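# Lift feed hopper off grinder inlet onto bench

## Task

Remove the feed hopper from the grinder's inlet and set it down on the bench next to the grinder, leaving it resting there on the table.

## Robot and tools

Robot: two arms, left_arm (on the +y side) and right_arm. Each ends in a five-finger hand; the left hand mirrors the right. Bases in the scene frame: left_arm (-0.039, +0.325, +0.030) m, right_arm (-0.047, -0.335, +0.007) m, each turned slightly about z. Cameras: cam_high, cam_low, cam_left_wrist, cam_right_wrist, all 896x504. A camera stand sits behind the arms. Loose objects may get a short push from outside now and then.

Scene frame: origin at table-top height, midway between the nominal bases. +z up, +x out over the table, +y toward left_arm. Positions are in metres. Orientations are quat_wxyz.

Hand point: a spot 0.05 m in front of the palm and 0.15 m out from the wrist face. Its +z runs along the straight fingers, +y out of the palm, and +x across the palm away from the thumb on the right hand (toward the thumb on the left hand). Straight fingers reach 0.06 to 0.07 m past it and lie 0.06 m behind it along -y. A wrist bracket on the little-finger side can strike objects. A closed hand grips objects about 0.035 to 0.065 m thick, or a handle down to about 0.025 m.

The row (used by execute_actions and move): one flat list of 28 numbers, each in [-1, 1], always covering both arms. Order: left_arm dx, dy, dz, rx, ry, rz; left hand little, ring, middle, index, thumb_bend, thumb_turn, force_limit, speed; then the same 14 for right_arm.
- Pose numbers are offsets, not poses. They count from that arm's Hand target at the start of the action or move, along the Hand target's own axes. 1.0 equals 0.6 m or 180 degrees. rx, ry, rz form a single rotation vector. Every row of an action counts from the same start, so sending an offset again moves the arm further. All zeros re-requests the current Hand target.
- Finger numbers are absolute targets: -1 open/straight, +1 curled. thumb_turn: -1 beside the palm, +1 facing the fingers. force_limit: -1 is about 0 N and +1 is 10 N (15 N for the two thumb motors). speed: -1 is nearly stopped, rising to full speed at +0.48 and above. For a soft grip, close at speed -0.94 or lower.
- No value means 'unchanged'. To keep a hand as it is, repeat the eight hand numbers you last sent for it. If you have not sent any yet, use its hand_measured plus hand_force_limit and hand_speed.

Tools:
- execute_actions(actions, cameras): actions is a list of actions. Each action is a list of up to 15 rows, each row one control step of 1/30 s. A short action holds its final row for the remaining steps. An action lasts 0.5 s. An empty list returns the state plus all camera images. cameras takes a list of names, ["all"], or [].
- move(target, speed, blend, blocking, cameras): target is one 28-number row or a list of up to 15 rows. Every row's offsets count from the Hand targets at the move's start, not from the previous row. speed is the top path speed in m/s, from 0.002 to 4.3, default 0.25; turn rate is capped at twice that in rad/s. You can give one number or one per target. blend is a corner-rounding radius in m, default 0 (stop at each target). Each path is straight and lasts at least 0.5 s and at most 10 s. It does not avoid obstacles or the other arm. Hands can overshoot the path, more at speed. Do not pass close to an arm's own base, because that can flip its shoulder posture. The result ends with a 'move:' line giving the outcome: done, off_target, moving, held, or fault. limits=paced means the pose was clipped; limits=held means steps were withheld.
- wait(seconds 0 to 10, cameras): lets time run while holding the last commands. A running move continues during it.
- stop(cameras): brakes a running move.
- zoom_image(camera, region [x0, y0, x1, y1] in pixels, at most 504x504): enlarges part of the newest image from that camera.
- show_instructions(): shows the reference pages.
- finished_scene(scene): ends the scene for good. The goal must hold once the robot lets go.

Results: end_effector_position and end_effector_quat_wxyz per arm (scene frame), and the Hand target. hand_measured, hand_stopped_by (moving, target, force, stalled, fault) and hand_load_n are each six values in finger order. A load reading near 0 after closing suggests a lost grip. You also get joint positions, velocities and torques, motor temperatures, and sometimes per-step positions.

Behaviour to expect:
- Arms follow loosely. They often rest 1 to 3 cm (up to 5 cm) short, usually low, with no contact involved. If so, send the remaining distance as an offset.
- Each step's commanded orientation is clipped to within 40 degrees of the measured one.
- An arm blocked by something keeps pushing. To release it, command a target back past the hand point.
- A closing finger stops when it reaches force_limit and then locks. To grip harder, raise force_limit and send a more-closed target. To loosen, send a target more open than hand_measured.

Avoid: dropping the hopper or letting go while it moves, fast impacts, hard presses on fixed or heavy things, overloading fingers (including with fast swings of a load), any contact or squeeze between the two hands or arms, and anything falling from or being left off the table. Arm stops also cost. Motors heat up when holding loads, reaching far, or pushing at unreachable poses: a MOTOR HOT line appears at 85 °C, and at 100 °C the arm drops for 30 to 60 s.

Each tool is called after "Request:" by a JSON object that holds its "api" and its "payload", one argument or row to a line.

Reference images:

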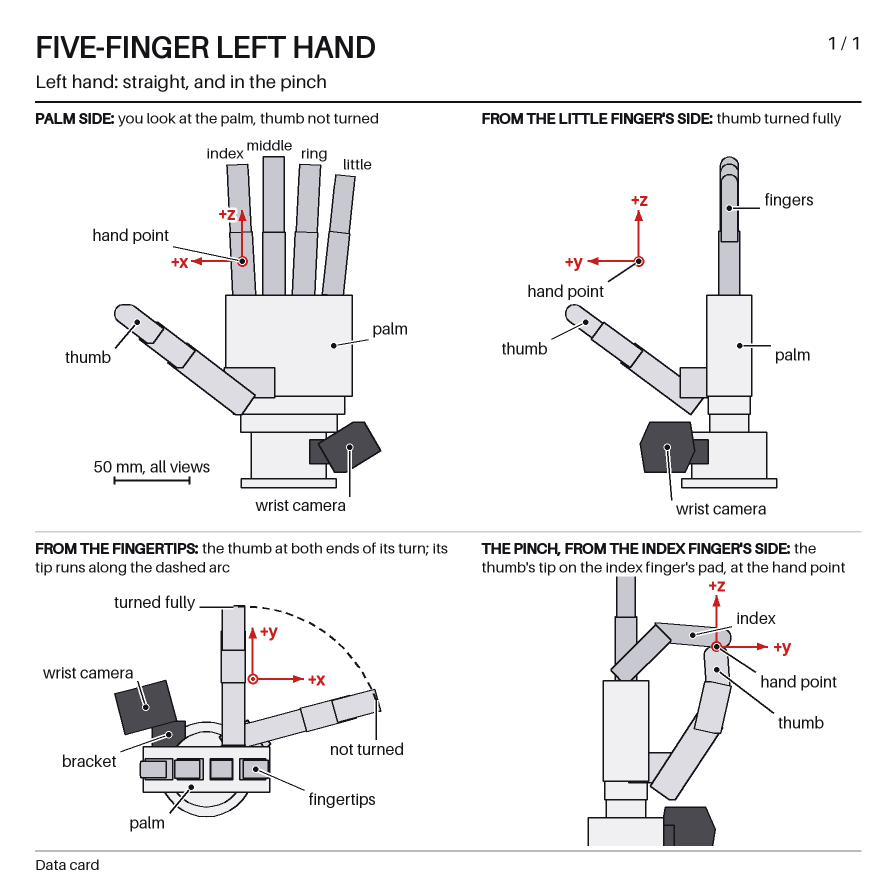

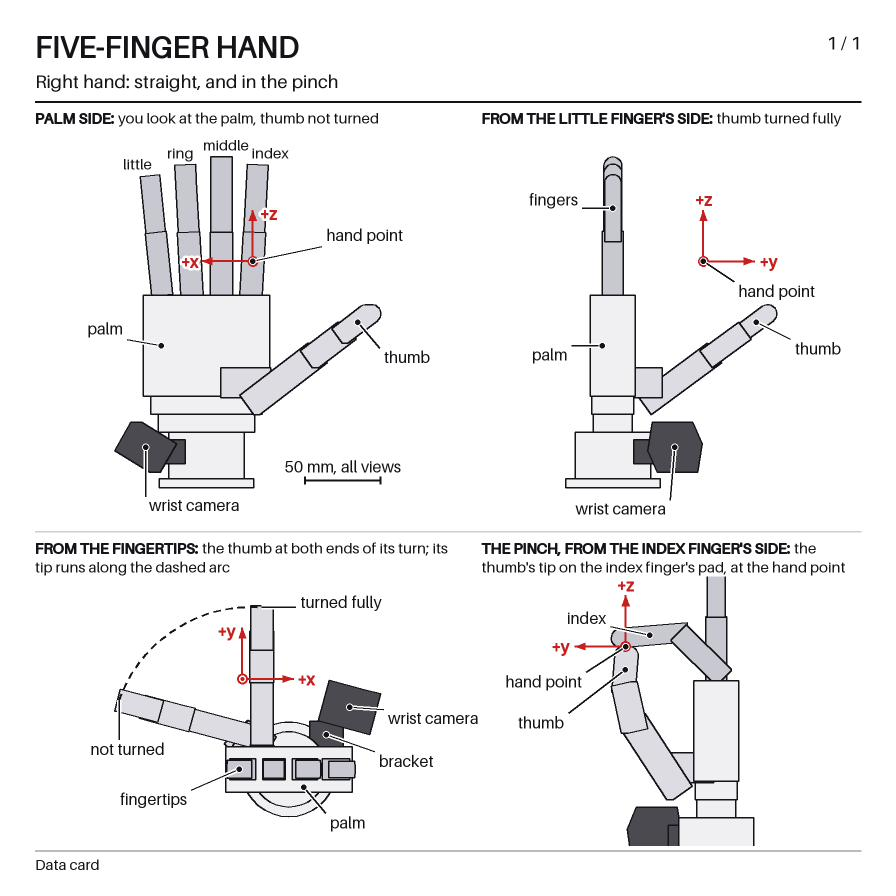

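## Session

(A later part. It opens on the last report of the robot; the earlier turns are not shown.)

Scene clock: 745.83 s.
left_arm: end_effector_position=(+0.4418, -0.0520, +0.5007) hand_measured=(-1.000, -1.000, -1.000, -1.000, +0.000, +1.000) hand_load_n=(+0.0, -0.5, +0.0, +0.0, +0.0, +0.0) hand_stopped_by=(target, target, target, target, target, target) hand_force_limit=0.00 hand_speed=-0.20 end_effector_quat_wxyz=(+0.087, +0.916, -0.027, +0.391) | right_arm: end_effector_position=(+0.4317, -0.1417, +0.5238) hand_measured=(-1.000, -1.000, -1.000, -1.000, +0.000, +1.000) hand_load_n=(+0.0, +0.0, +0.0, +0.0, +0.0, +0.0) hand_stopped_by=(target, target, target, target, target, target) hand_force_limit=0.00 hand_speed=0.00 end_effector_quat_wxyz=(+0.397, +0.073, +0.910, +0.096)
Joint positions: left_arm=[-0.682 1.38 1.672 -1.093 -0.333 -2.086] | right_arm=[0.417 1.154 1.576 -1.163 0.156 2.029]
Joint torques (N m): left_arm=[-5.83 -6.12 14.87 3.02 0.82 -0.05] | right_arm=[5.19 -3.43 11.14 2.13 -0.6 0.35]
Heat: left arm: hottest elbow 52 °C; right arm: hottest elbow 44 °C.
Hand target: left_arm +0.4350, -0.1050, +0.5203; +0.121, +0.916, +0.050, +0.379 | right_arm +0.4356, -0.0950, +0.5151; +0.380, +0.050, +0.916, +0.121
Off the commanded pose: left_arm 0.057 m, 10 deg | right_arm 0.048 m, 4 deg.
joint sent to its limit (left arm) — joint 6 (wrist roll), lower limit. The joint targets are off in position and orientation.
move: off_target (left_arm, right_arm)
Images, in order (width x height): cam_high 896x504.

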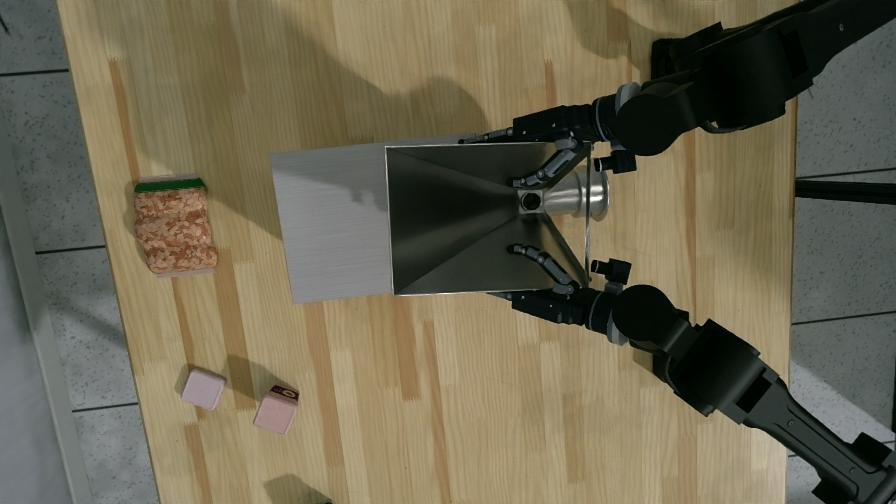

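Request:
{"api": "move", "payload": {
  "target": [-0.0141,0,-0.0141,0,0,0,-1,-1,-1,-1,1,1,0.1,-0.9,0,0,0,0,0,0,-1,-1,-1,-1,1,1,0.1,-0.9],
  "speed": 0.06
}}

Request:
{"api": "move", "payload": {
  "target": [0,0,0,0,0,0,0.6,0.6,0.6,0.6,1,1,0.1,-0.9,0,0,0,0,0,0,0.6,0.6,0.6,0.6,1,1,0.1,-0.9],
  "speed": 0.06,
  "cameras": ["all"]
}}

Request:
{"api": "zoom_image", "payload": {
  "camera": "cam_high",
  "region": [360, 110, 680, 330]
}}

Scene clock: 754.47 s.
left_arm: end_effector_position=(+0.4422, -0.0517, +0.5005) hand_measured=(-1.000, -1.000, -1.000, -1.000, +0.580, +1.000) hand_load_n=(+0.0, +0.0, +0.0, +0.0, +9.0, +2.5) hand_stopped_by=(target, target, target, target, force, target) hand_force_limit=0.10 hand_speed=-0.90 end_effector_quat_wxyz=(+0.083, +0.915, -0.026, +0.394) | right_arm: end_effector_position=(+0.4308, -0.1404, +0.5241) hand_measured=(-1.000, -1.000, -1.000, -1.000, +0.674, +1.000) hand_load_n=(+0.0, +0.0, +0.0, +0.0, +8.0, +1.5) hand_stopped_by=(target, target, target, target, force, target) hand_force_limit=0.10 hand_speed=-0.90 end_effector_quat_wxyz=(+0.396, +0.072, +0.910, +0.097)
Joint positions: left_arm=[-0.685 1.381 1.672 -1.093 -0.345 -2.086] | right_arm=[0.419 1.154 1.576 -1.164 0.154 2.029]
Joint torques (N m): left_arm=[-6.65 -7.41 13.39 2.85 0.99 -0.05] | right_arm=[5.36 -3.02 11.3 2.06 -0.45 0.33]
Heat: left arm: hottest elbow 54 °C; right arm: hottest elbow 45 °C.
Hand target: left_arm +0.4232, -0.1049, +0.5202; +0.121, +0.916, +0.050, +0.379 | right_arm +0.4355, -0.0951, +0.5151; +0.380, +0.050, +0.916, +0.120
Off the commanded pose: left_arm 0.060 m, 10 deg | right_arm 0.047 m, 4 deg.
joint sent to its limit (left arm) — joint 6 (wrist roll), lower limit. The joint targets are off in position and orientation.
move: off_target (left_arm, right_arm)

Scene clock: 756.37 s.
left_arm: end_effector_position=(+0.4425, -0.0516, +0.5003) hand_measured=(-0.546, -0.658, -0.732, -0.762, +0.580, +1.000) hand_load_n=(+6.0, +4.0, +2.0, +3.0, +11.0, +3.5) hand_stopped_by=(force, force, force, force, force, target) hand_force_limit=0.10 hand_speed=-0.90 end_effector_quat_wxyz=(+0.080, +0.915, -0.026, +0.395) | right_arm: end_effector_position=(+0.4306, -0.1408, +0.5235) hand_measured=(-0.742, -0.788, -0.816, -0.808, +0.674, +1.000) hand_load_n=(+7.0, +4.5, +1.0, +3.0, +10.5, +2.5) hand_stopped_by=(force, force, force, force, force, target) hand_force_limit=0.10 hand_speed=-0.90 end_effector_quat_wxyz=(+0.397, +0.072, +0.910, +0.093)
Joint positions: left_arm=[-0.687 1.382 1.672 -1.093 -0.353 -2.086] | right_arm=[0.422 1.154 1.576 -1.166 0.163 2.029]
Joint torques (N m): left_arm=[-6.59 -7.59 13.35 2.88 1.31 -0.05] | right_arm=[5.6 -3.43 11.18 2.15 -0.85 0.33]
Motor temperatures (°C): left_arm=[33 35 55 29 26 26] | right_arm=[26 36 45 28 29 29]
Heat: left arm: hottest elbow 55 °C; right arm: hottest elbow 45 °C.
Hand target: left_arm +0.4231, -0.1051, +0.5202; +0.121, +0.916, +0.050, +0.379 | right_arm +0.4355, -0.0950, +0.5151; +0.380, +0.050, +0.916, +0.121
Off the commanded pose: left_arm 0.060 m, 10 deg | right_arm 0.047 m, 4 deg.
joint sent to its limit (left arm) — joint 6 (wrist roll), lower limit. The joint targets are off in position and orientation.
move: off_target (left_arm, right_arm)

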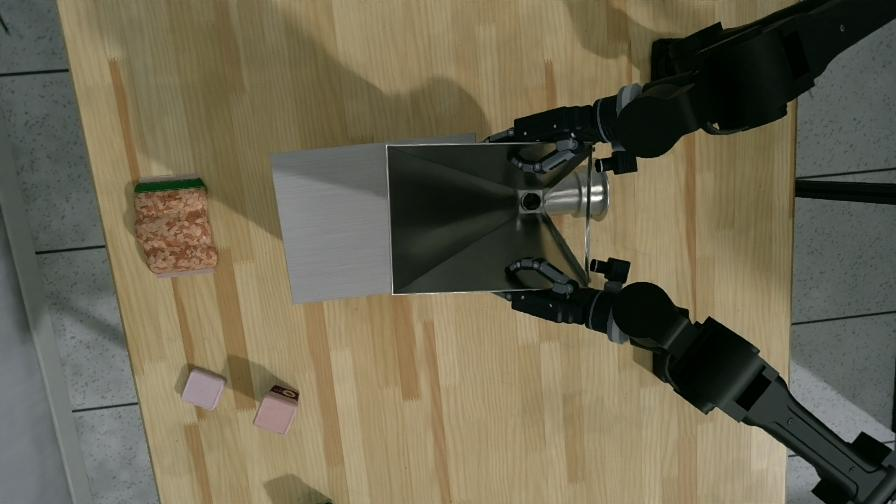

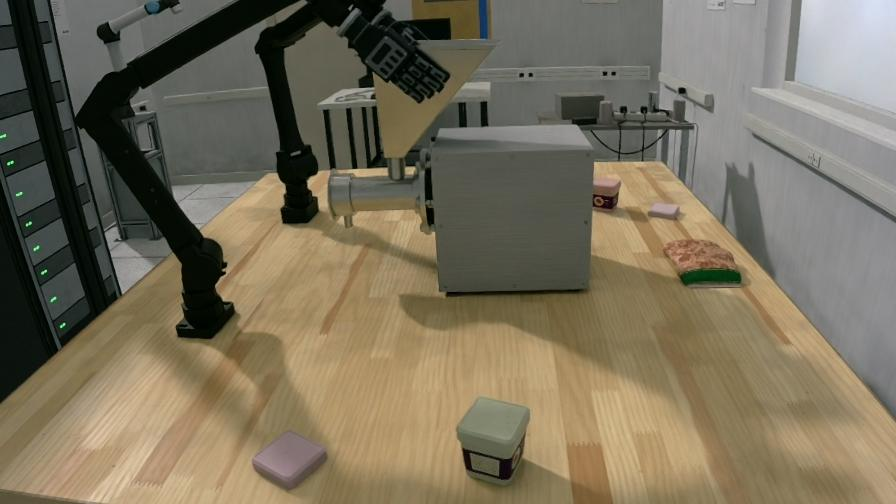

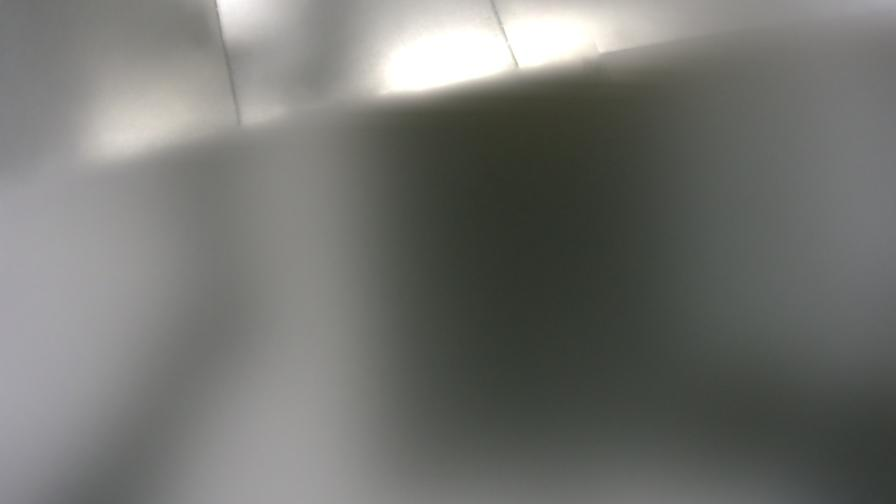

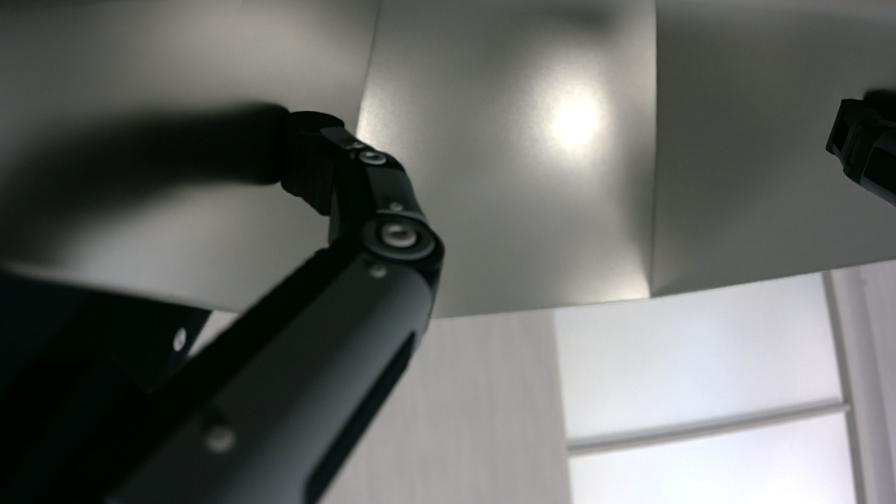

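Scaled by 1.575 from the camera's 896x504 image, which has a finer 1280x720 frame.

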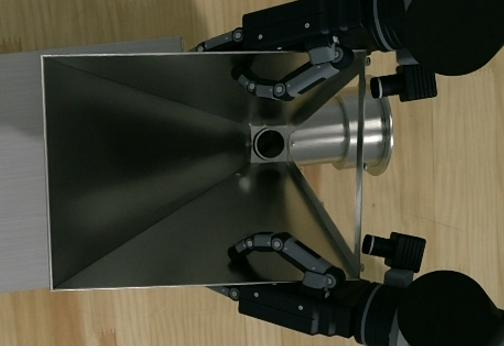

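Request:
{"api": "move", "payload": {
  "target": [0.0523,0.0457,-0.0523,0,0,0,0.6,0.6,0.6,0.6,1,1,0.1,-0.9,-0.0523,0.0457,-0.0523,0,0,0,0.6,0.6,0.6,0.6,1,1,0.1,-0.9],
  "speed": 0.05,
  "cameras": ["cam_high","cam_low"]
}}

Request:
{"api": "zoom_image", "payload": {
  "camera": "cam_low",
  "region": [340, 0, 520, 200]
}}

Scene clock: 762.53 s.
left_arm: end_effector_position=(+0.4433, -0.0540, +0.5002) hand_measured=(-0.546, -0.658, -0.732, -0.760, +0.576, +1.000) hand_load_n=(+0.0, +0.0, +0.0, +0.0, +26.5, +6.5) hand_stopped_by=(force, force, force, force, force, target) hand_force_limit=0.10 hand_speed=-0.90 end_effector_quat_wxyz=(+0.061, +0.928, -0.034, +0.367) | right_arm: end_effector_position=(+0.4284, -0.1430, +0.5229) hand_measured=(-0.742, -0.788, -0.816, -0.808, +0.672, +1.000) hand_load_n=(+0.0, +0.0, +0.0, +0.5, +21.5, +5.0) hand_stopped_by=(force, force, force, force, force, target) hand_force_limit=0.10 hand_speed=-0.90 end_effector_quat_wxyz=(+0.356, +0.066, +0.930, +0.064)
Joint positions: left_arm=[-0.687 1.433 1.77 -1.214 -0.346 -2.086] | right_arm=[0.425 1.214 1.692 -1.325 0.179 2.018]
Joint torques (N m): left_arm=[-7.59 -8.53 19.4 2.96 1.31 -0.05] | right_arm=[7.36 -4.13 17.29 3.22 -0.95 0.6]
Motor temperatures (°C): left_arm=[33 35 57 29 27 26] | right_arm=[26 36 45 28 29 29]
Heat: left arm: hottest elbow 57 °C; right arm: hottest elbow 45 °C.
Hand target: left_arm +0.4230, -0.1199, +0.5704; +0.121, +0.916, +0.050, +0.379 | right_arm +0.4355, -0.0801, +0.5651; +0.380, +0.050, +0.916, +0.120
Off the commanded pose: left_arm 0.098 m, 12 deg | right_arm 0.076 m, 7 deg.
joint sent to its limit (left arm) — joint 6 (wrist roll), lower limit. The joint targets are off in position and orientation.
joint sent to its limit (right arm) — joint 6 (wrist roll), upper limit. The joint targets are off in position, not in orientation.
move: off_target (left_arm, right_arm)
Images, in order (width x height): cam_high 896x504, cam_low 896x504.

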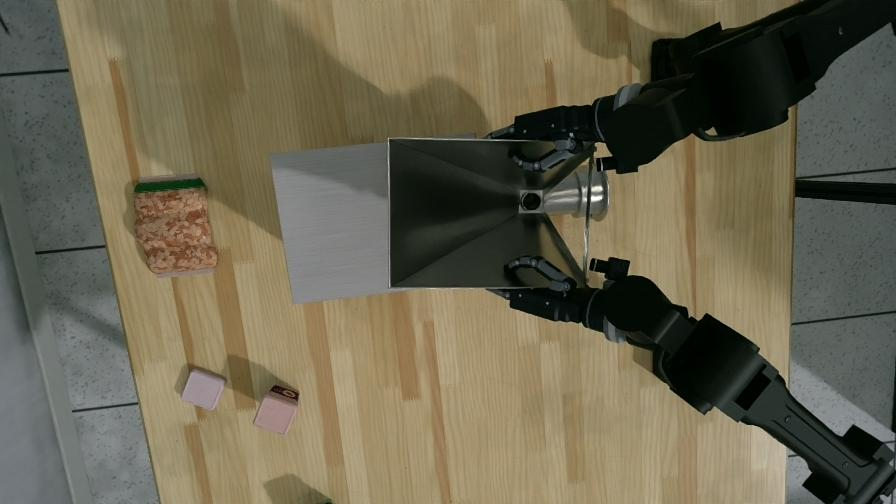

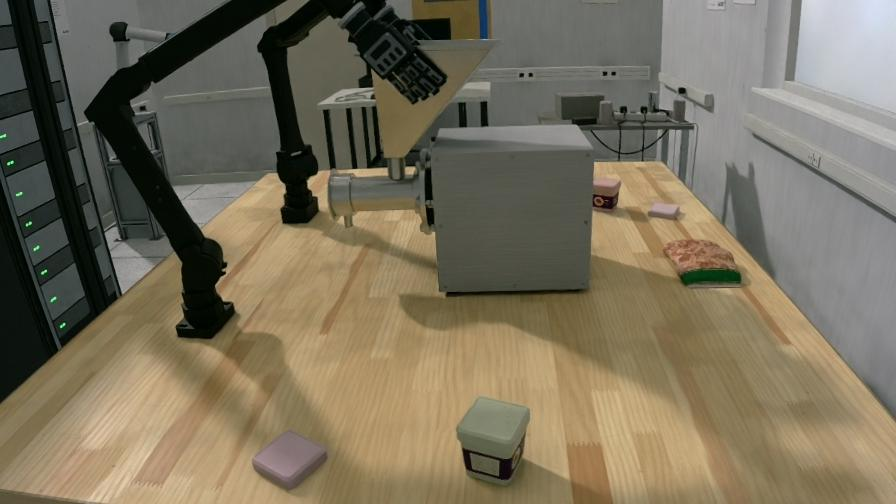

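Scaled by 2.520 from the camera's 896x504 image, which has a finer 1280x720 frame.

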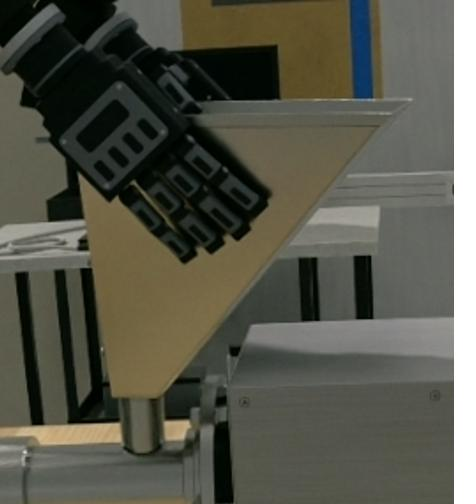

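Request:
{"api": "move", "payload": {
  "target": [
    [-0.0455,-0.0773,0.0455,0,0,0,0.6,0.6,0.6,0.6,1,1,0.1,-0.9,0.0455,-0.0773,0.0455,0,0,0,0.6,0.6,0.6,0.6,1,1,0.1,-0.9],
    [-0.0455,-0.0773,0.0455,0,0,0,-1,-1,-1,-1,-0.2,1,0.1,-0.2,0.0455,-0.0773,0.0455,0,0,0,-1,-1,-1,-1,-0.2,1,0.1,-0.2]
  ],
  "speed": 0.1,
  "cameras": ["cam_high"]
}}

Scene clock: 812.37 s.
left_arm: end_effector_position=(+0.4406, -0.0516, +0.5017) hand_measured=(-1.000, -1.000, -1.000, -1.000, -0.200, +1.000) hand_load_n=(+0.0, +0.0, +0.0, +0.0, +0.0, -0.5) hand_stopped_by=(target, target, target, target, target, target) hand_force_limit=0.10 hand_speed=-0.20 end_effector_quat_wxyz=(+0.084, +0.919, -0.029, +0.384) | right_arm: end_effector_position=(+0.4289, -0.1396, +0.5240) hand_measured=(-1.000, -1.000, -1.000, -1.000, -0.200, +1.000) hand_load_n=(+0.0, +0.0, +0.0, +0.0, +0.0, +0.0) hand_stopped_by=(target, target, target, target, target, target) hand_force_limit=0.10 hand_speed=-0.20 end_effector_quat_wxyz=(+0.385, +0.071, +0.914, +0.104)
Joint positions: left_arm=[-0.681 1.388 1.694 -1.124 -0.327 -2.086] | right_arm=[0.412 1.161 1.592 -1.19 0.127 2.032]
Joint torques (N m): left_arm=[-4.89 -9.58 10.58 3.36 0.95 -0.05] | right_arm=[1.96 -5.36 9.01 3.11 -0.84 -0.03]
Motor temperatures (°C): left_arm=[33 36 79 29 28 26] | right_arm=[26 36 50 28 31 29]
Heat: left arm: hottest elbow 79 °C; right arm: hottest elbow 50 °C.
Hand target: left_arm +0.4231, -0.0852, +0.5208; +0.121, +0.916, +0.050, +0.379 | right_arm +0.4354, -0.1149, +0.5160; +0.380, +0.050, +0.916, +0.121
Off the commanded pose: left_arm 0.043 m, 10 deg | right_arm 0.027 m, 3 deg.
joint sent to its limit (left arm) — joint 6 (wrist roll), lower limit. The joint targets are off in orientation, not in position.
move: off_target (left_arm, right_arm); target 2's new numbers were sent with left_arm's hand 0.043 m and 10 deg from that target
Images, in order (width x height): cam_high 896x504.

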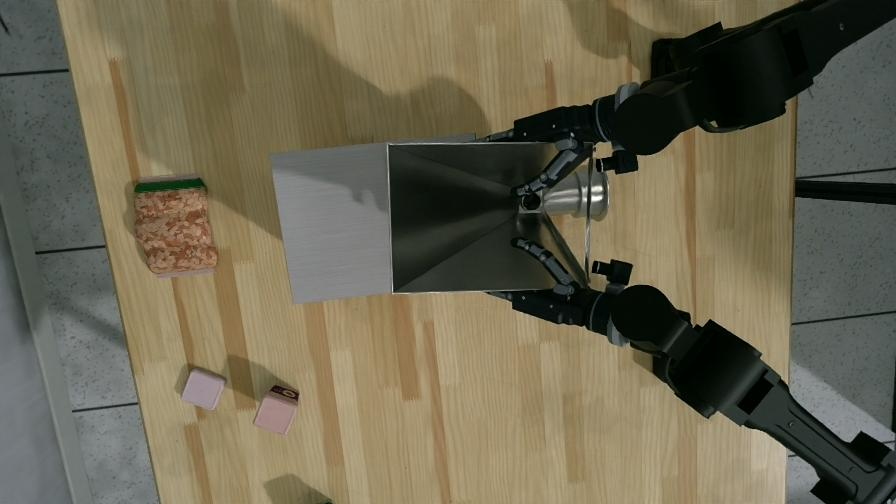

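Request:
{"api": "move", "payload": {
  "target": [
    [0.0805,-0.0385,-0.0805,0,0,0,-1,-1,-1,-1,-0.2,1,0.1,-0.2,-0.0805,-0.0385,-0.0805,0,0,0,-1,-1,-1,-1,-0.2,1,0.1,-0.2],
    [-0.2943,-0.9352,-0.2313,0,0,0,-1,-1,-1,-1,-0.2,1,0.1,-0.2,0.1862,0.0603,-0.3685,0.2855,-0.2495,-0.5318,-1,-1,-1,-1,-1,-1,0.1,-0.2]
  ],
  "speed": 0.25,
  "cameras": ["cam_high","cam_low"]
}}

Scene clock: 830.93 s.
left_arm: end_effector_position=(+0.2009, +0.4449, +0.3467) hand_measured=(-1.000, -1.000, -1.000, -1.000, -0.200, +1.000) hand_load_n=(+0.0, +0.0, +0.0, +0.0, +0.0, -0.5) hand_stopped_by=(target, target, target, target, target, target) hand_force_limit=0.10 hand_speed=-0.20 end_effector_quat_wxyz=(+0.121, +0.916, +0.049, +0.379) | right_arm: end_effector_position=(+0.2029, -0.1069, +0.6033) hand_measured=(-1.000, -1.000, -1.000, -1.000, -1.000, -1.000) hand_load_n=(+0.0, +0.0, +0.0, +0.0, +0.0, +0.0) hand_stopped_by=(target, target, target, target, target, target) hand_force_limit=0.10 hand_speed=-0.20 end_effector_quat_wxyz=(+0.560, -0.425, +0.435, -0.563)
Joint positions: left_arm=[1.227 0.881 0.934 -1.502 0.811 -0.531] | right_arm=[1.394 0.755 1.035 0.628 1.233 -0.869]
Joint torques (N m): left_arm=[-0.26 -0.26 10.39 -0.23 0.77 0.07] | right_arm=[0.73 0.56 8.83 1.28 -0.49 -0.11]
Motor temperatures (°C): left_arm=[33 35 70 29 28 26] | right_arm=[26 36 49 28 30 29]
Heat: left arm: hottest elbow 70 °C; right arm: hottest elbow 49 °C.
Hand target: left_arm +0.1998, +0.4498, +0.3498; +0.121, +0.916, +0.050, +0.379 | right_arm +0.2001, -0.0998, +0.5997; +0.561, -0.430, +0.430, -0.561
Off the commanded pose: left_arm 0.006 m, 0 deg | right_arm 0.008 m, 1 deg.
move: done
Images, in order (width x height): cam_high 896x504, cam_low 896x504.

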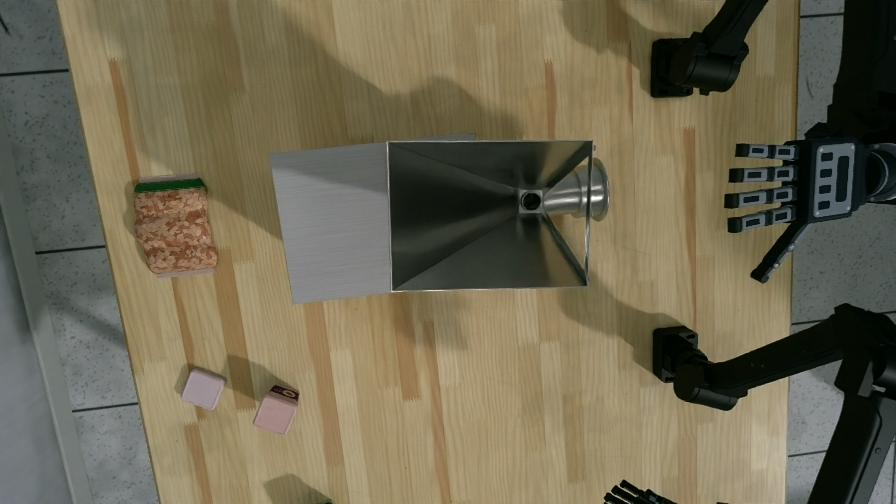

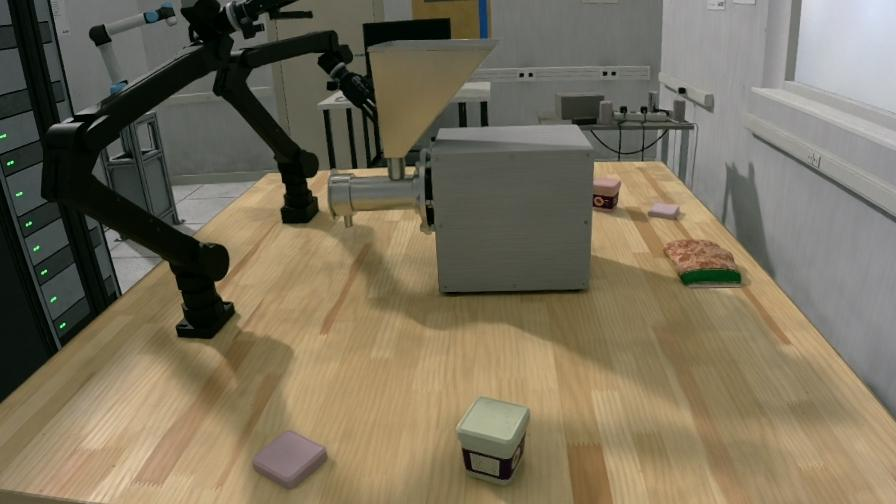

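Request:
{"api": "move", "payload": {
  "target": [0,0,0,0,0,0,-1,-1,-1,-1,-0.2,1,0.1,-0.2,-0.05,0.2985,-0.0455,0,0,0,-1,-1,-1,-1,-1,-1,0.1,-0.2],
  "speed": 0.2,
  "cameras": ["cam_high","cam_low","cam_right_wrist"]
}}

Request:
{"api": "zoom_image", "payload": {
  "camera": "cam_right_wrist",
  "region": [230, 0, 730, 500]
}}

Scene clock: 835.77 s.
left_arm: end_effector_position=(+0.2009, +0.4449, +0.3467) hand_measured=(-1.000, -1.000, -1.000, -1.000, -0.200, +1.000) hand_load_n=(+0.0, +0.0, +0.0, +0.0, +0.0, +0.0) hand_stopped_by=(target, target, target, target, target, target) hand_force_limit=0.10 hand_speed=-0.20 end_effector_quat_wxyz=(+0.121, +0.916, +0.049, +0.379) | right_arm: end_effector_position=(+0.2157, -0.0671, +0.4229) hand_measured=(-1.000, -1.000, -1.000, -1.000, -1.000, -1.000) hand_load_n=(+0.0, -0.5, +0.0, +0.0, +0.0, +0.0) hand_stopped_by=(target, target, target, target, target, target) hand_force_limit=0.10 hand_speed=-0.20 end_effector_quat_wxyz=(+0.569, -0.431, +0.430, -0.553)
Joint positions: left_arm=[1.227 0.881 0.934 -1.502 0.811 -0.531] | right_arm=[1.37 0.832 0.606 1.022 1.2 -0.748]
Joint torques (N m): left_arm=[-0.32 -0.26 10.37 -0.21 0.77 0.08] | right_arm=[-1.67 -0.62 8.95 1.48 -0.49 -0.11]
Motor temperatures (°C): left_arm=[33 35 69 28 28 26] | right_arm=[26 35 48 28 30 29]
Heat: left arm: hottest elbow 69 °C; right arm: hottest elbow 48 °C.
Hand target: left_arm +0.1998, +0.4498, +0.3498; +0.121, +0.916, +0.050, +0.379 | right_arm +0.2201, -0.0696, +0.4195; +0.561, -0.430, +0.430, -0.561
Off the commanded pose: left_arm 0.006 m, 0 deg | right_arm 0.006 m, 1 deg.
move: done
Images, in order (width x height): cam_high 896x504, cam_low 896x504, cam_right_wrist 896x504.

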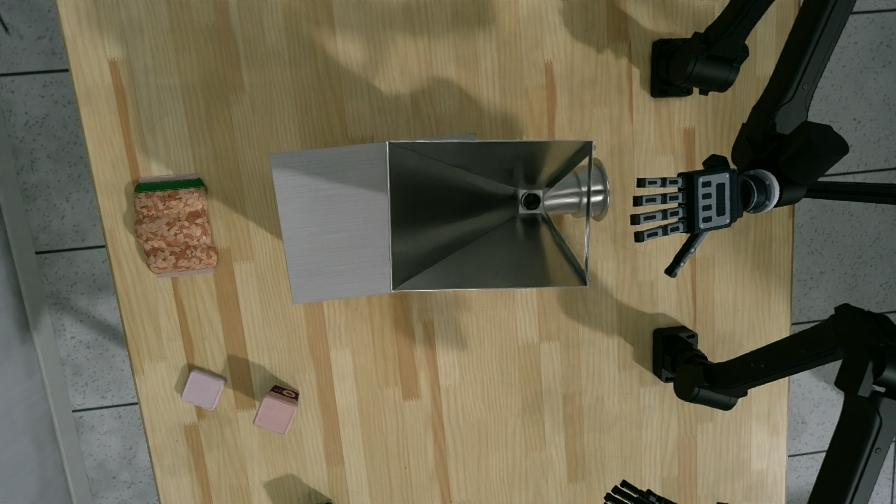

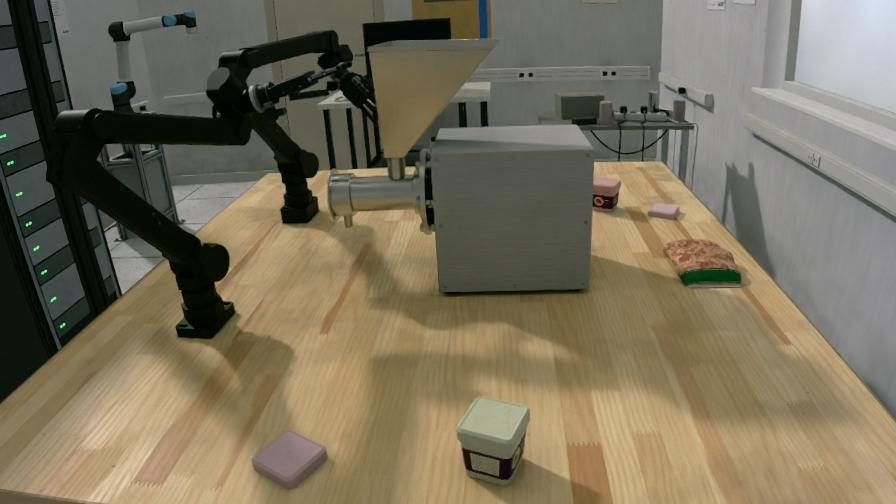

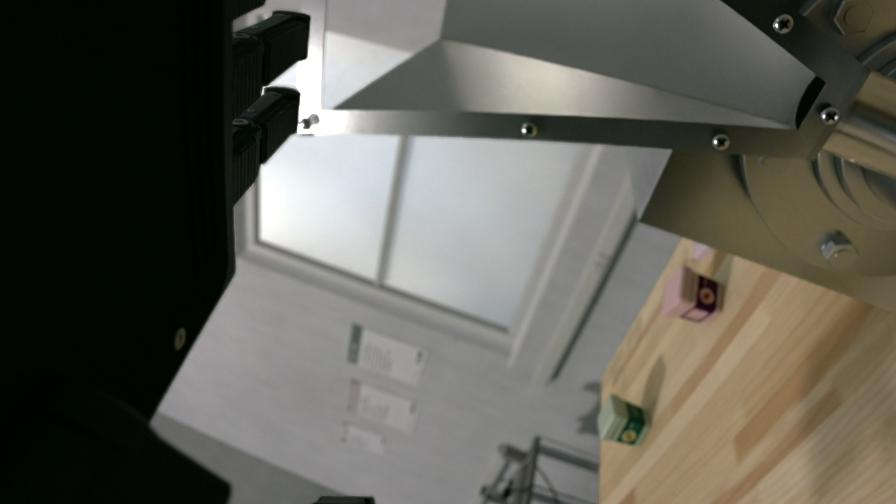

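Scaled by 1.008 from the camera's 896x504 image, which has a finer 1280x720 frame.

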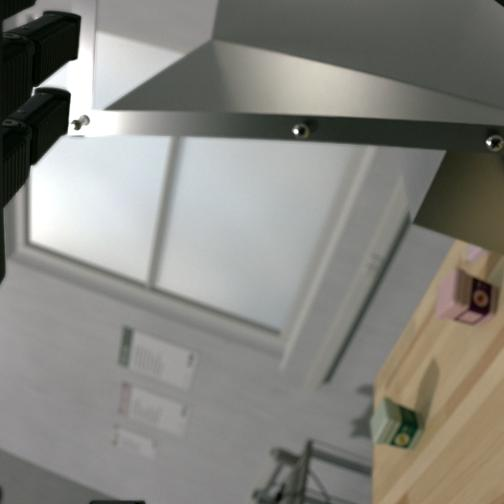

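Request:
{"api": "move", "payload": {
  "target": [0,0,0,0,0,0,-1,-1,-1,-1,-0.2,1,0.1,-0.2,0,0.0345,0.1288,0,0,0,-1,-1,-1,-1,-1,-1,0.1,-0.2],
  "speed": 0.05,
  "cameras": ["cam_high","cam_low","cam_right_wrist"]
}}

Scene clock: 840.40 s.
left_arm: end_effector_position=(+0.2009, +0.4449, +0.3467) hand_measured=(-1.000, -1.000, -1.000, -1.000, -0.200, +1.000) hand_load_n=(+0.0, +0.5, +0.0, +0.0, +0.0, +0.0) hand_stopped_by=(target, target, target, target, target, target) hand_force_limit=0.10 hand_speed=-0.20 end_effector_quat_wxyz=(+0.121, +0.916, +0.049, +0.379) | right_arm: end_effector_position=(+0.2806, -0.0684, +0.4010) hand_measured=(-1.000, -1.000, -1.000, -1.000, -1.000, -1.000) hand_load_n=(+0.0, +0.0, +0.0, +0.0, +0.0, +0.0) hand_stopped_by=(target, target, target, target, target, target) hand_force_limit=0.10 hand_speed=-0.20 end_effector_quat_wxyz=(+0.565, -0.442, +0.423, -0.554)
Joint positions: left_arm=[1.227 0.881 0.934 -1.502 0.811 -0.531] | right_arm=[1.123 0.858 0.616 0.715 0.987 -0.417]
Joint torques (N m): left_arm=[-0.21 -0.32 10.37 -0.21 0.77 0.07] | right_arm=[-4.66 -0.03 14.63 0.61 -0.86 0.16]
Motor temperatures (°C): left_arm=[33 35 68 28 28 26] | right_arm=[26 35 48 28 30 29]
Heat: left arm: hottest elbow 68 °C; right arm: hottest elbow 48 °C.
Hand target: left_arm +0.1998, +0.4498, +0.3498; +0.121, +0.916, +0.050, +0.379 | right_arm +0.3001, -0.0696, +0.4196; +0.561, -0.430, +0.430, -0.561
Off the commanded pose: left_arm 0.006 m, 0 deg | right_arm 0.027 m, 2 deg.
move: off_target (right_arm)
Images, in order (width x height): cam_high 896x504, cam_low 896x504, cam_right_wrist 896x504.

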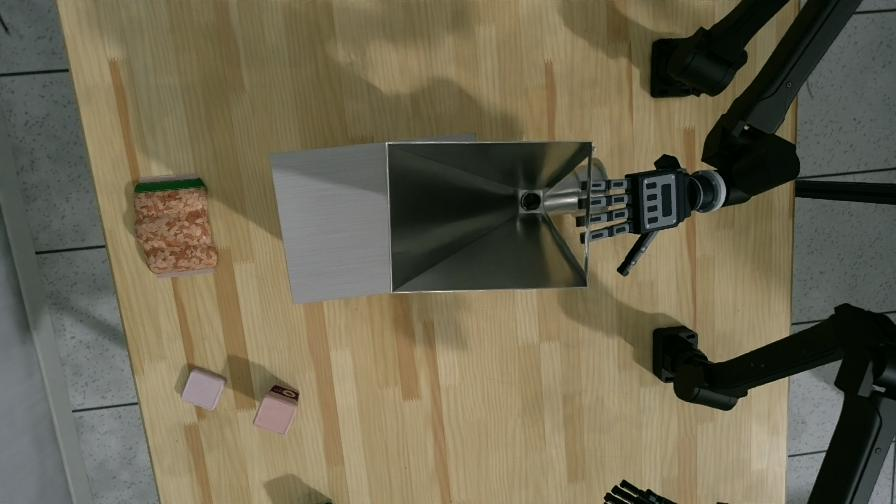

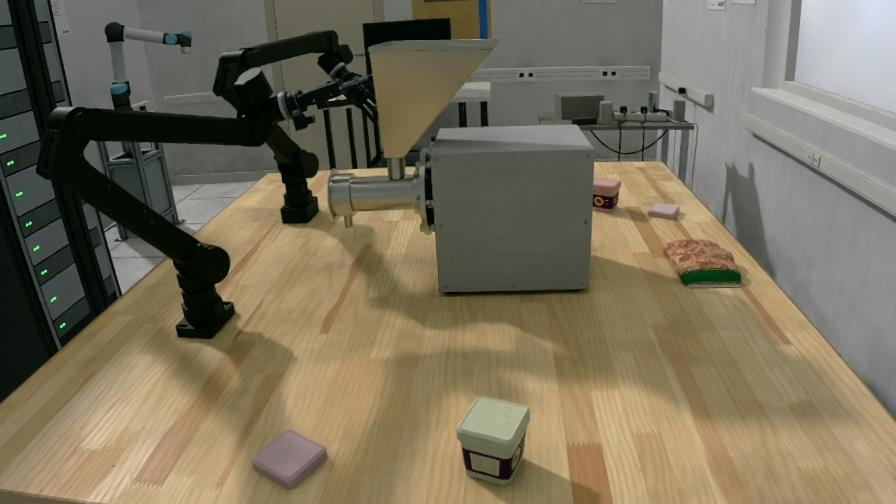

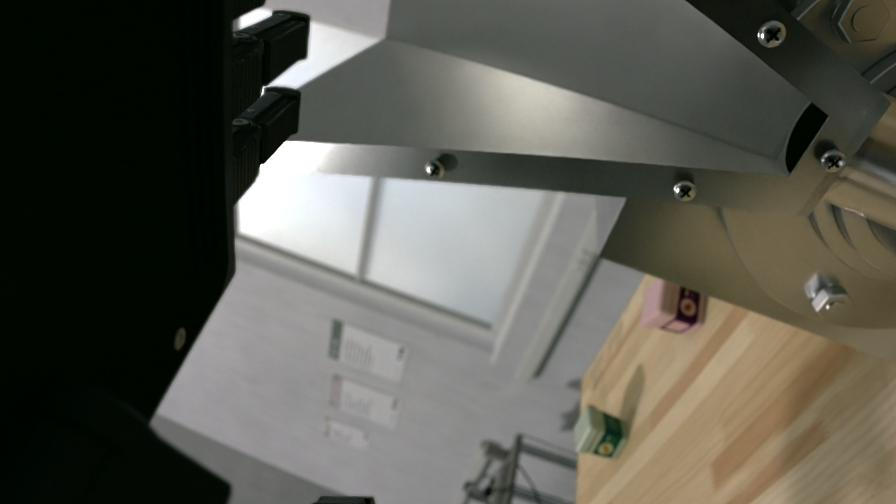

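Request:
{"api": "move", "payload": {
  "target": [
    [0,0,0,0,0,0,-1,-1,-1,-1,-0.2,1,0.1,-0.2,0.05,-0.0753,-0.1523,0,0,0,-1,-1,-1,-1,-1,-1,0.1,-0.2],
    [0,0,0,0,0,0,-1,-1,-1,-1,-0.2,1,0.1,-0.2,0.0833,-0.4295,-0.0573,0,0,0,-1,-1,-1,-1,-1,-1,0.1,-0.2],
    [0.4887,0.7528,0.0657,0,0,0,-1,-1,-1,-1,0,1,0.1,-0.2,0.2507,-0.3287,0.3217,-0.2855,0.2495,0.5318,-1,-1,-1,-1,0,1,0.1,-0.2],
    [0.3985,0.874,0.1558,0,0,0,-1,-1,-1,-1,0,1,0.1,-0.2,0.1423,-0.1918,0.2848,-0.2855,0.2495,0.5318,-1,-1,-1,-1,0,1,0.1,-0.2]
  ],
  "speed": 0.3,
  "cameras": ["cam_high"]
}}

Scene clock: 903.03 s.
left_arm: end_effector_position=(+0.4323, -0.0234, +0.5846) hand_measured=(-1.000, -1.000, -1.000, -1.000, +0.000, +1.000) hand_load_n=(+0.0, +0.0, +0.0, +0.0, +0.0, +0.0) hand_stopped_by=(target, target, target, target, target, target) hand_force_limit=0.10 hand_speed=-0.20 end_effector_quat_wxyz=(+0.114, +0.915, -0.021, +0.387) | right_arm: end_effector_position=(+0.4344, -0.1604, +0.5733) hand_measured=(-1.000, -1.000, -1.000, -1.000, +0.000, +1.000) hand_load_n=(+0.0, +0.0, +0.0, +0.0, +0.0, +0.0) hand_stopped_by=(target, target, target, target, target, target) hand_force_limit=0.10 hand_speed=-0.20 end_effector_quat_wxyz=(+0.376, +0.050, +0.918, +0.116)
Joint positions: left_arm=[-0.628 1.39 1.905 -1.287 -0.254 -2.074] | right_arm=[0.319 1.231 1.799 -1.331 0.017 1.94]
Joint torques (N m): left_arm=[-1.73 -8.06 9.14 2.29 -0.26 -0.16] | right_arm=[0.44 -6.77 8.77 2.32 0.08 0.11]
Motor temperatures (°C): left_arm=[32 34 61 28 27 26] | right_arm=[26 35 53 28 30 29]
Heat: left arm: hottest elbow 61 °C; right arm: hottest elbow 53 °C.
Hand target: left_arm +0.4352, -0.0299, +0.5850; +0.121, +0.916, +0.050, +0.379 | right_arm +0.4354, -0.1551, +0.5749; +0.380, +0.050, +0.916, +0.121
Off the commanded pose: left_arm 0.007 m, 8 deg | right_arm 0.006 m, 1 deg.
joint sent to its limit (left arm) — joint 6 (wrist roll), lower limit. The joint targets are off in orientation, not in position.
move: off_target (left_arm); target 3's new numbers were sent with left_arm's hand 0.012 m and 2 deg from that target
Images, in order (width x height): cam_high 896x504.

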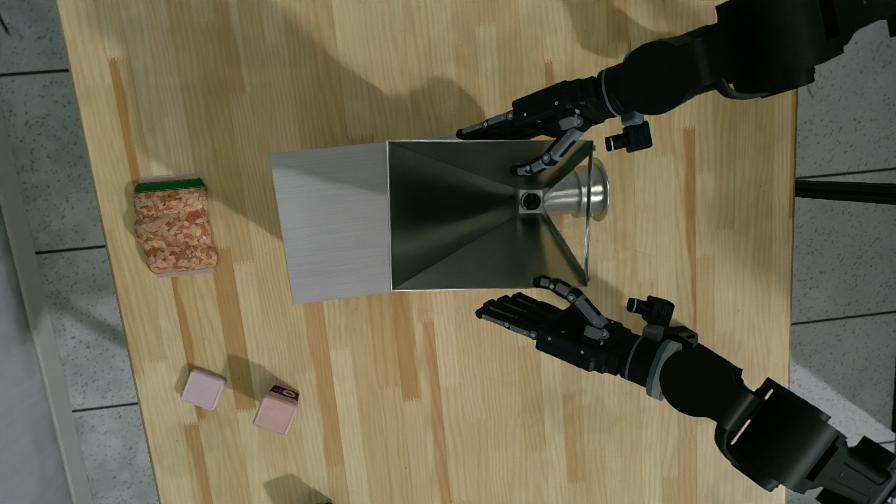

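Request:
{"api": "execute_actions", "payload": {
  "actions": []
}}

Scene clock: 921.37 s.
left_arm: end_effector_position=(+0.4324, -0.0234, +0.5846) hand_measured=(-1.000, -1.000, -1.000, -1.000, +0.000, +1.000) hand_load_n=(+0.0, +0.0, +0.0, +0.0, +0.0, +0.0) hand_stopped_by=(target, target, target, target, target, target) hand_force_limit=0.10 hand_speed=-0.20 end_effector_quat_wxyz=(+0.114, +0.915, -0.021, +0.387) | right_arm: end_effector_position=(+0.4344, -0.1605, +0.5733) hand_measured=(-1.000, -1.000, -1.000, -1.000, +0.000, +1.000) hand_load_n=(+0.0, +0.0, +0.0, -0.5, +0.0, +0.0) hand_stopped_by=(target, target, target, target, target, target) hand_force_limit=0.10 hand_speed=-0.20 end_effector_quat_wxyz=(+0.376, +0.050, +0.918, +0.116)
Joint positions: left_arm=[-0.628 1.39 1.905 -1.287 -0.255 -2.074] | right_arm=[0.319 1.231 1.799 -1.331 0.017 1.941]
Joint velocities: within noise
Joint torques (N m): left_arm=[-1.73 -7.94 9.13 2.26 -0.27 -0.16] | right_arm=[0.44 -7.82 8.75 2.26 0.12 0.11]
Motor temperatures (°C): left_arm=[32 34 57 28 27 26] | right_arm=[25 35 49 28 30 29]
Heat: left arm: hottest elbow 57 °C; right arm: hottest elbow 49 °C.
Hand target: left_arm +0.4352, -0.0298, +0.5850; +0.121, +0.916, +0.050, +0.379 | right_arm +0.4353, -0.1551, +0.5749; +0.380, +0.050, +0.916, +0.121
Off the commanded pose: left_arm 0.007 m, 8 deg | right_arm 0.006 m, 1 deg.

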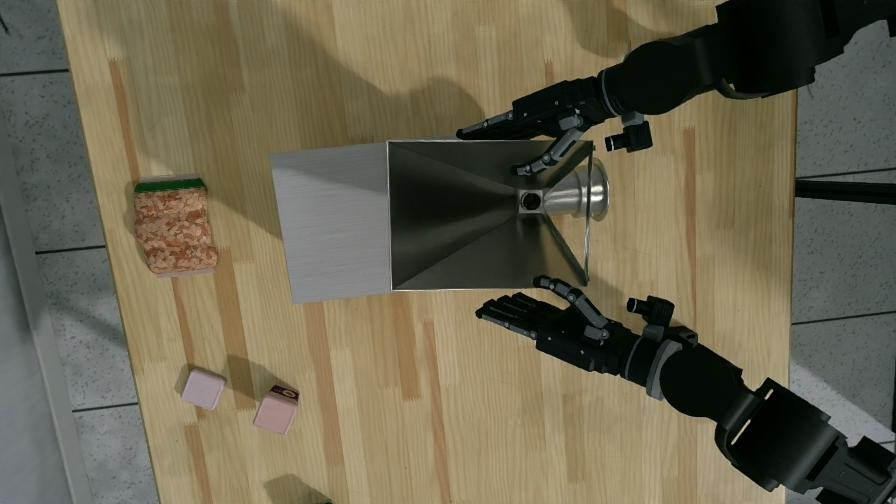

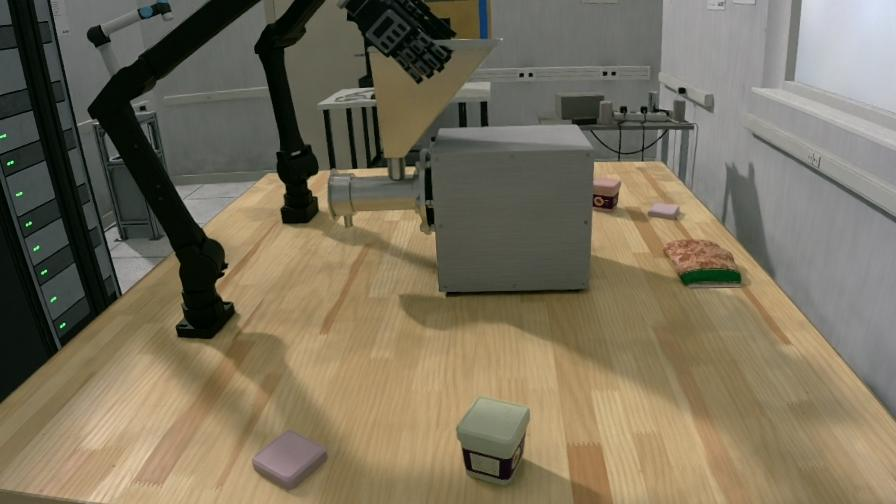

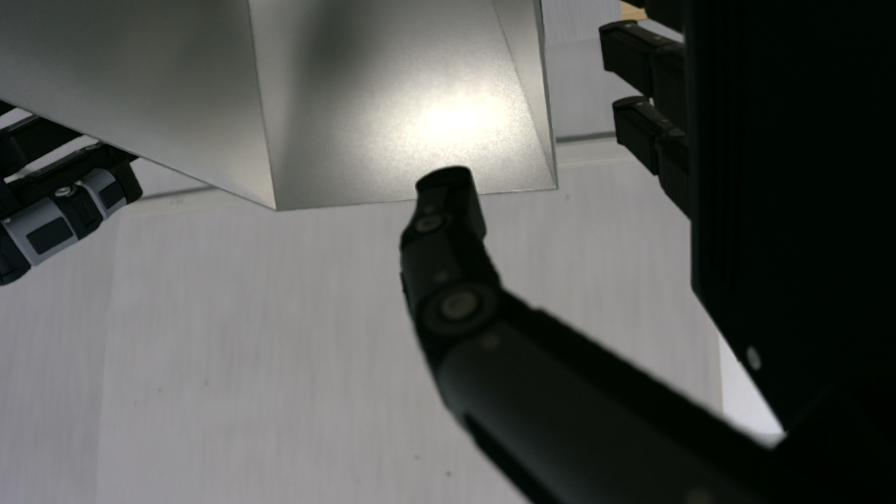

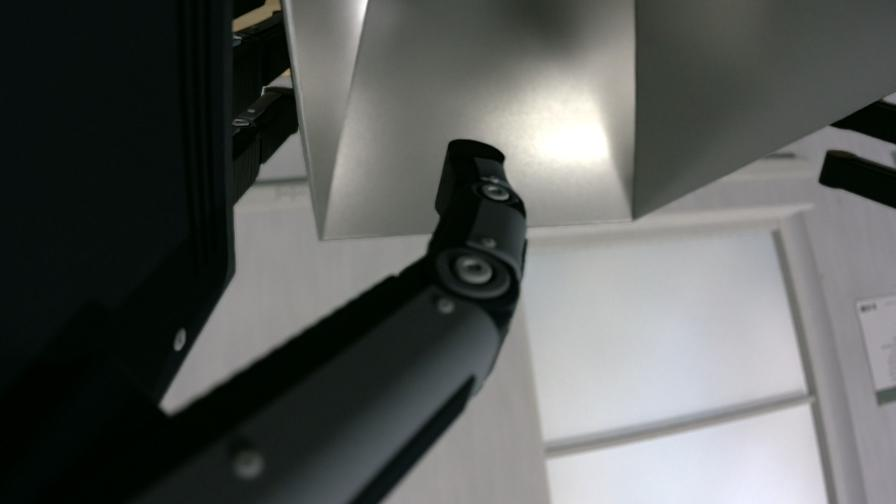

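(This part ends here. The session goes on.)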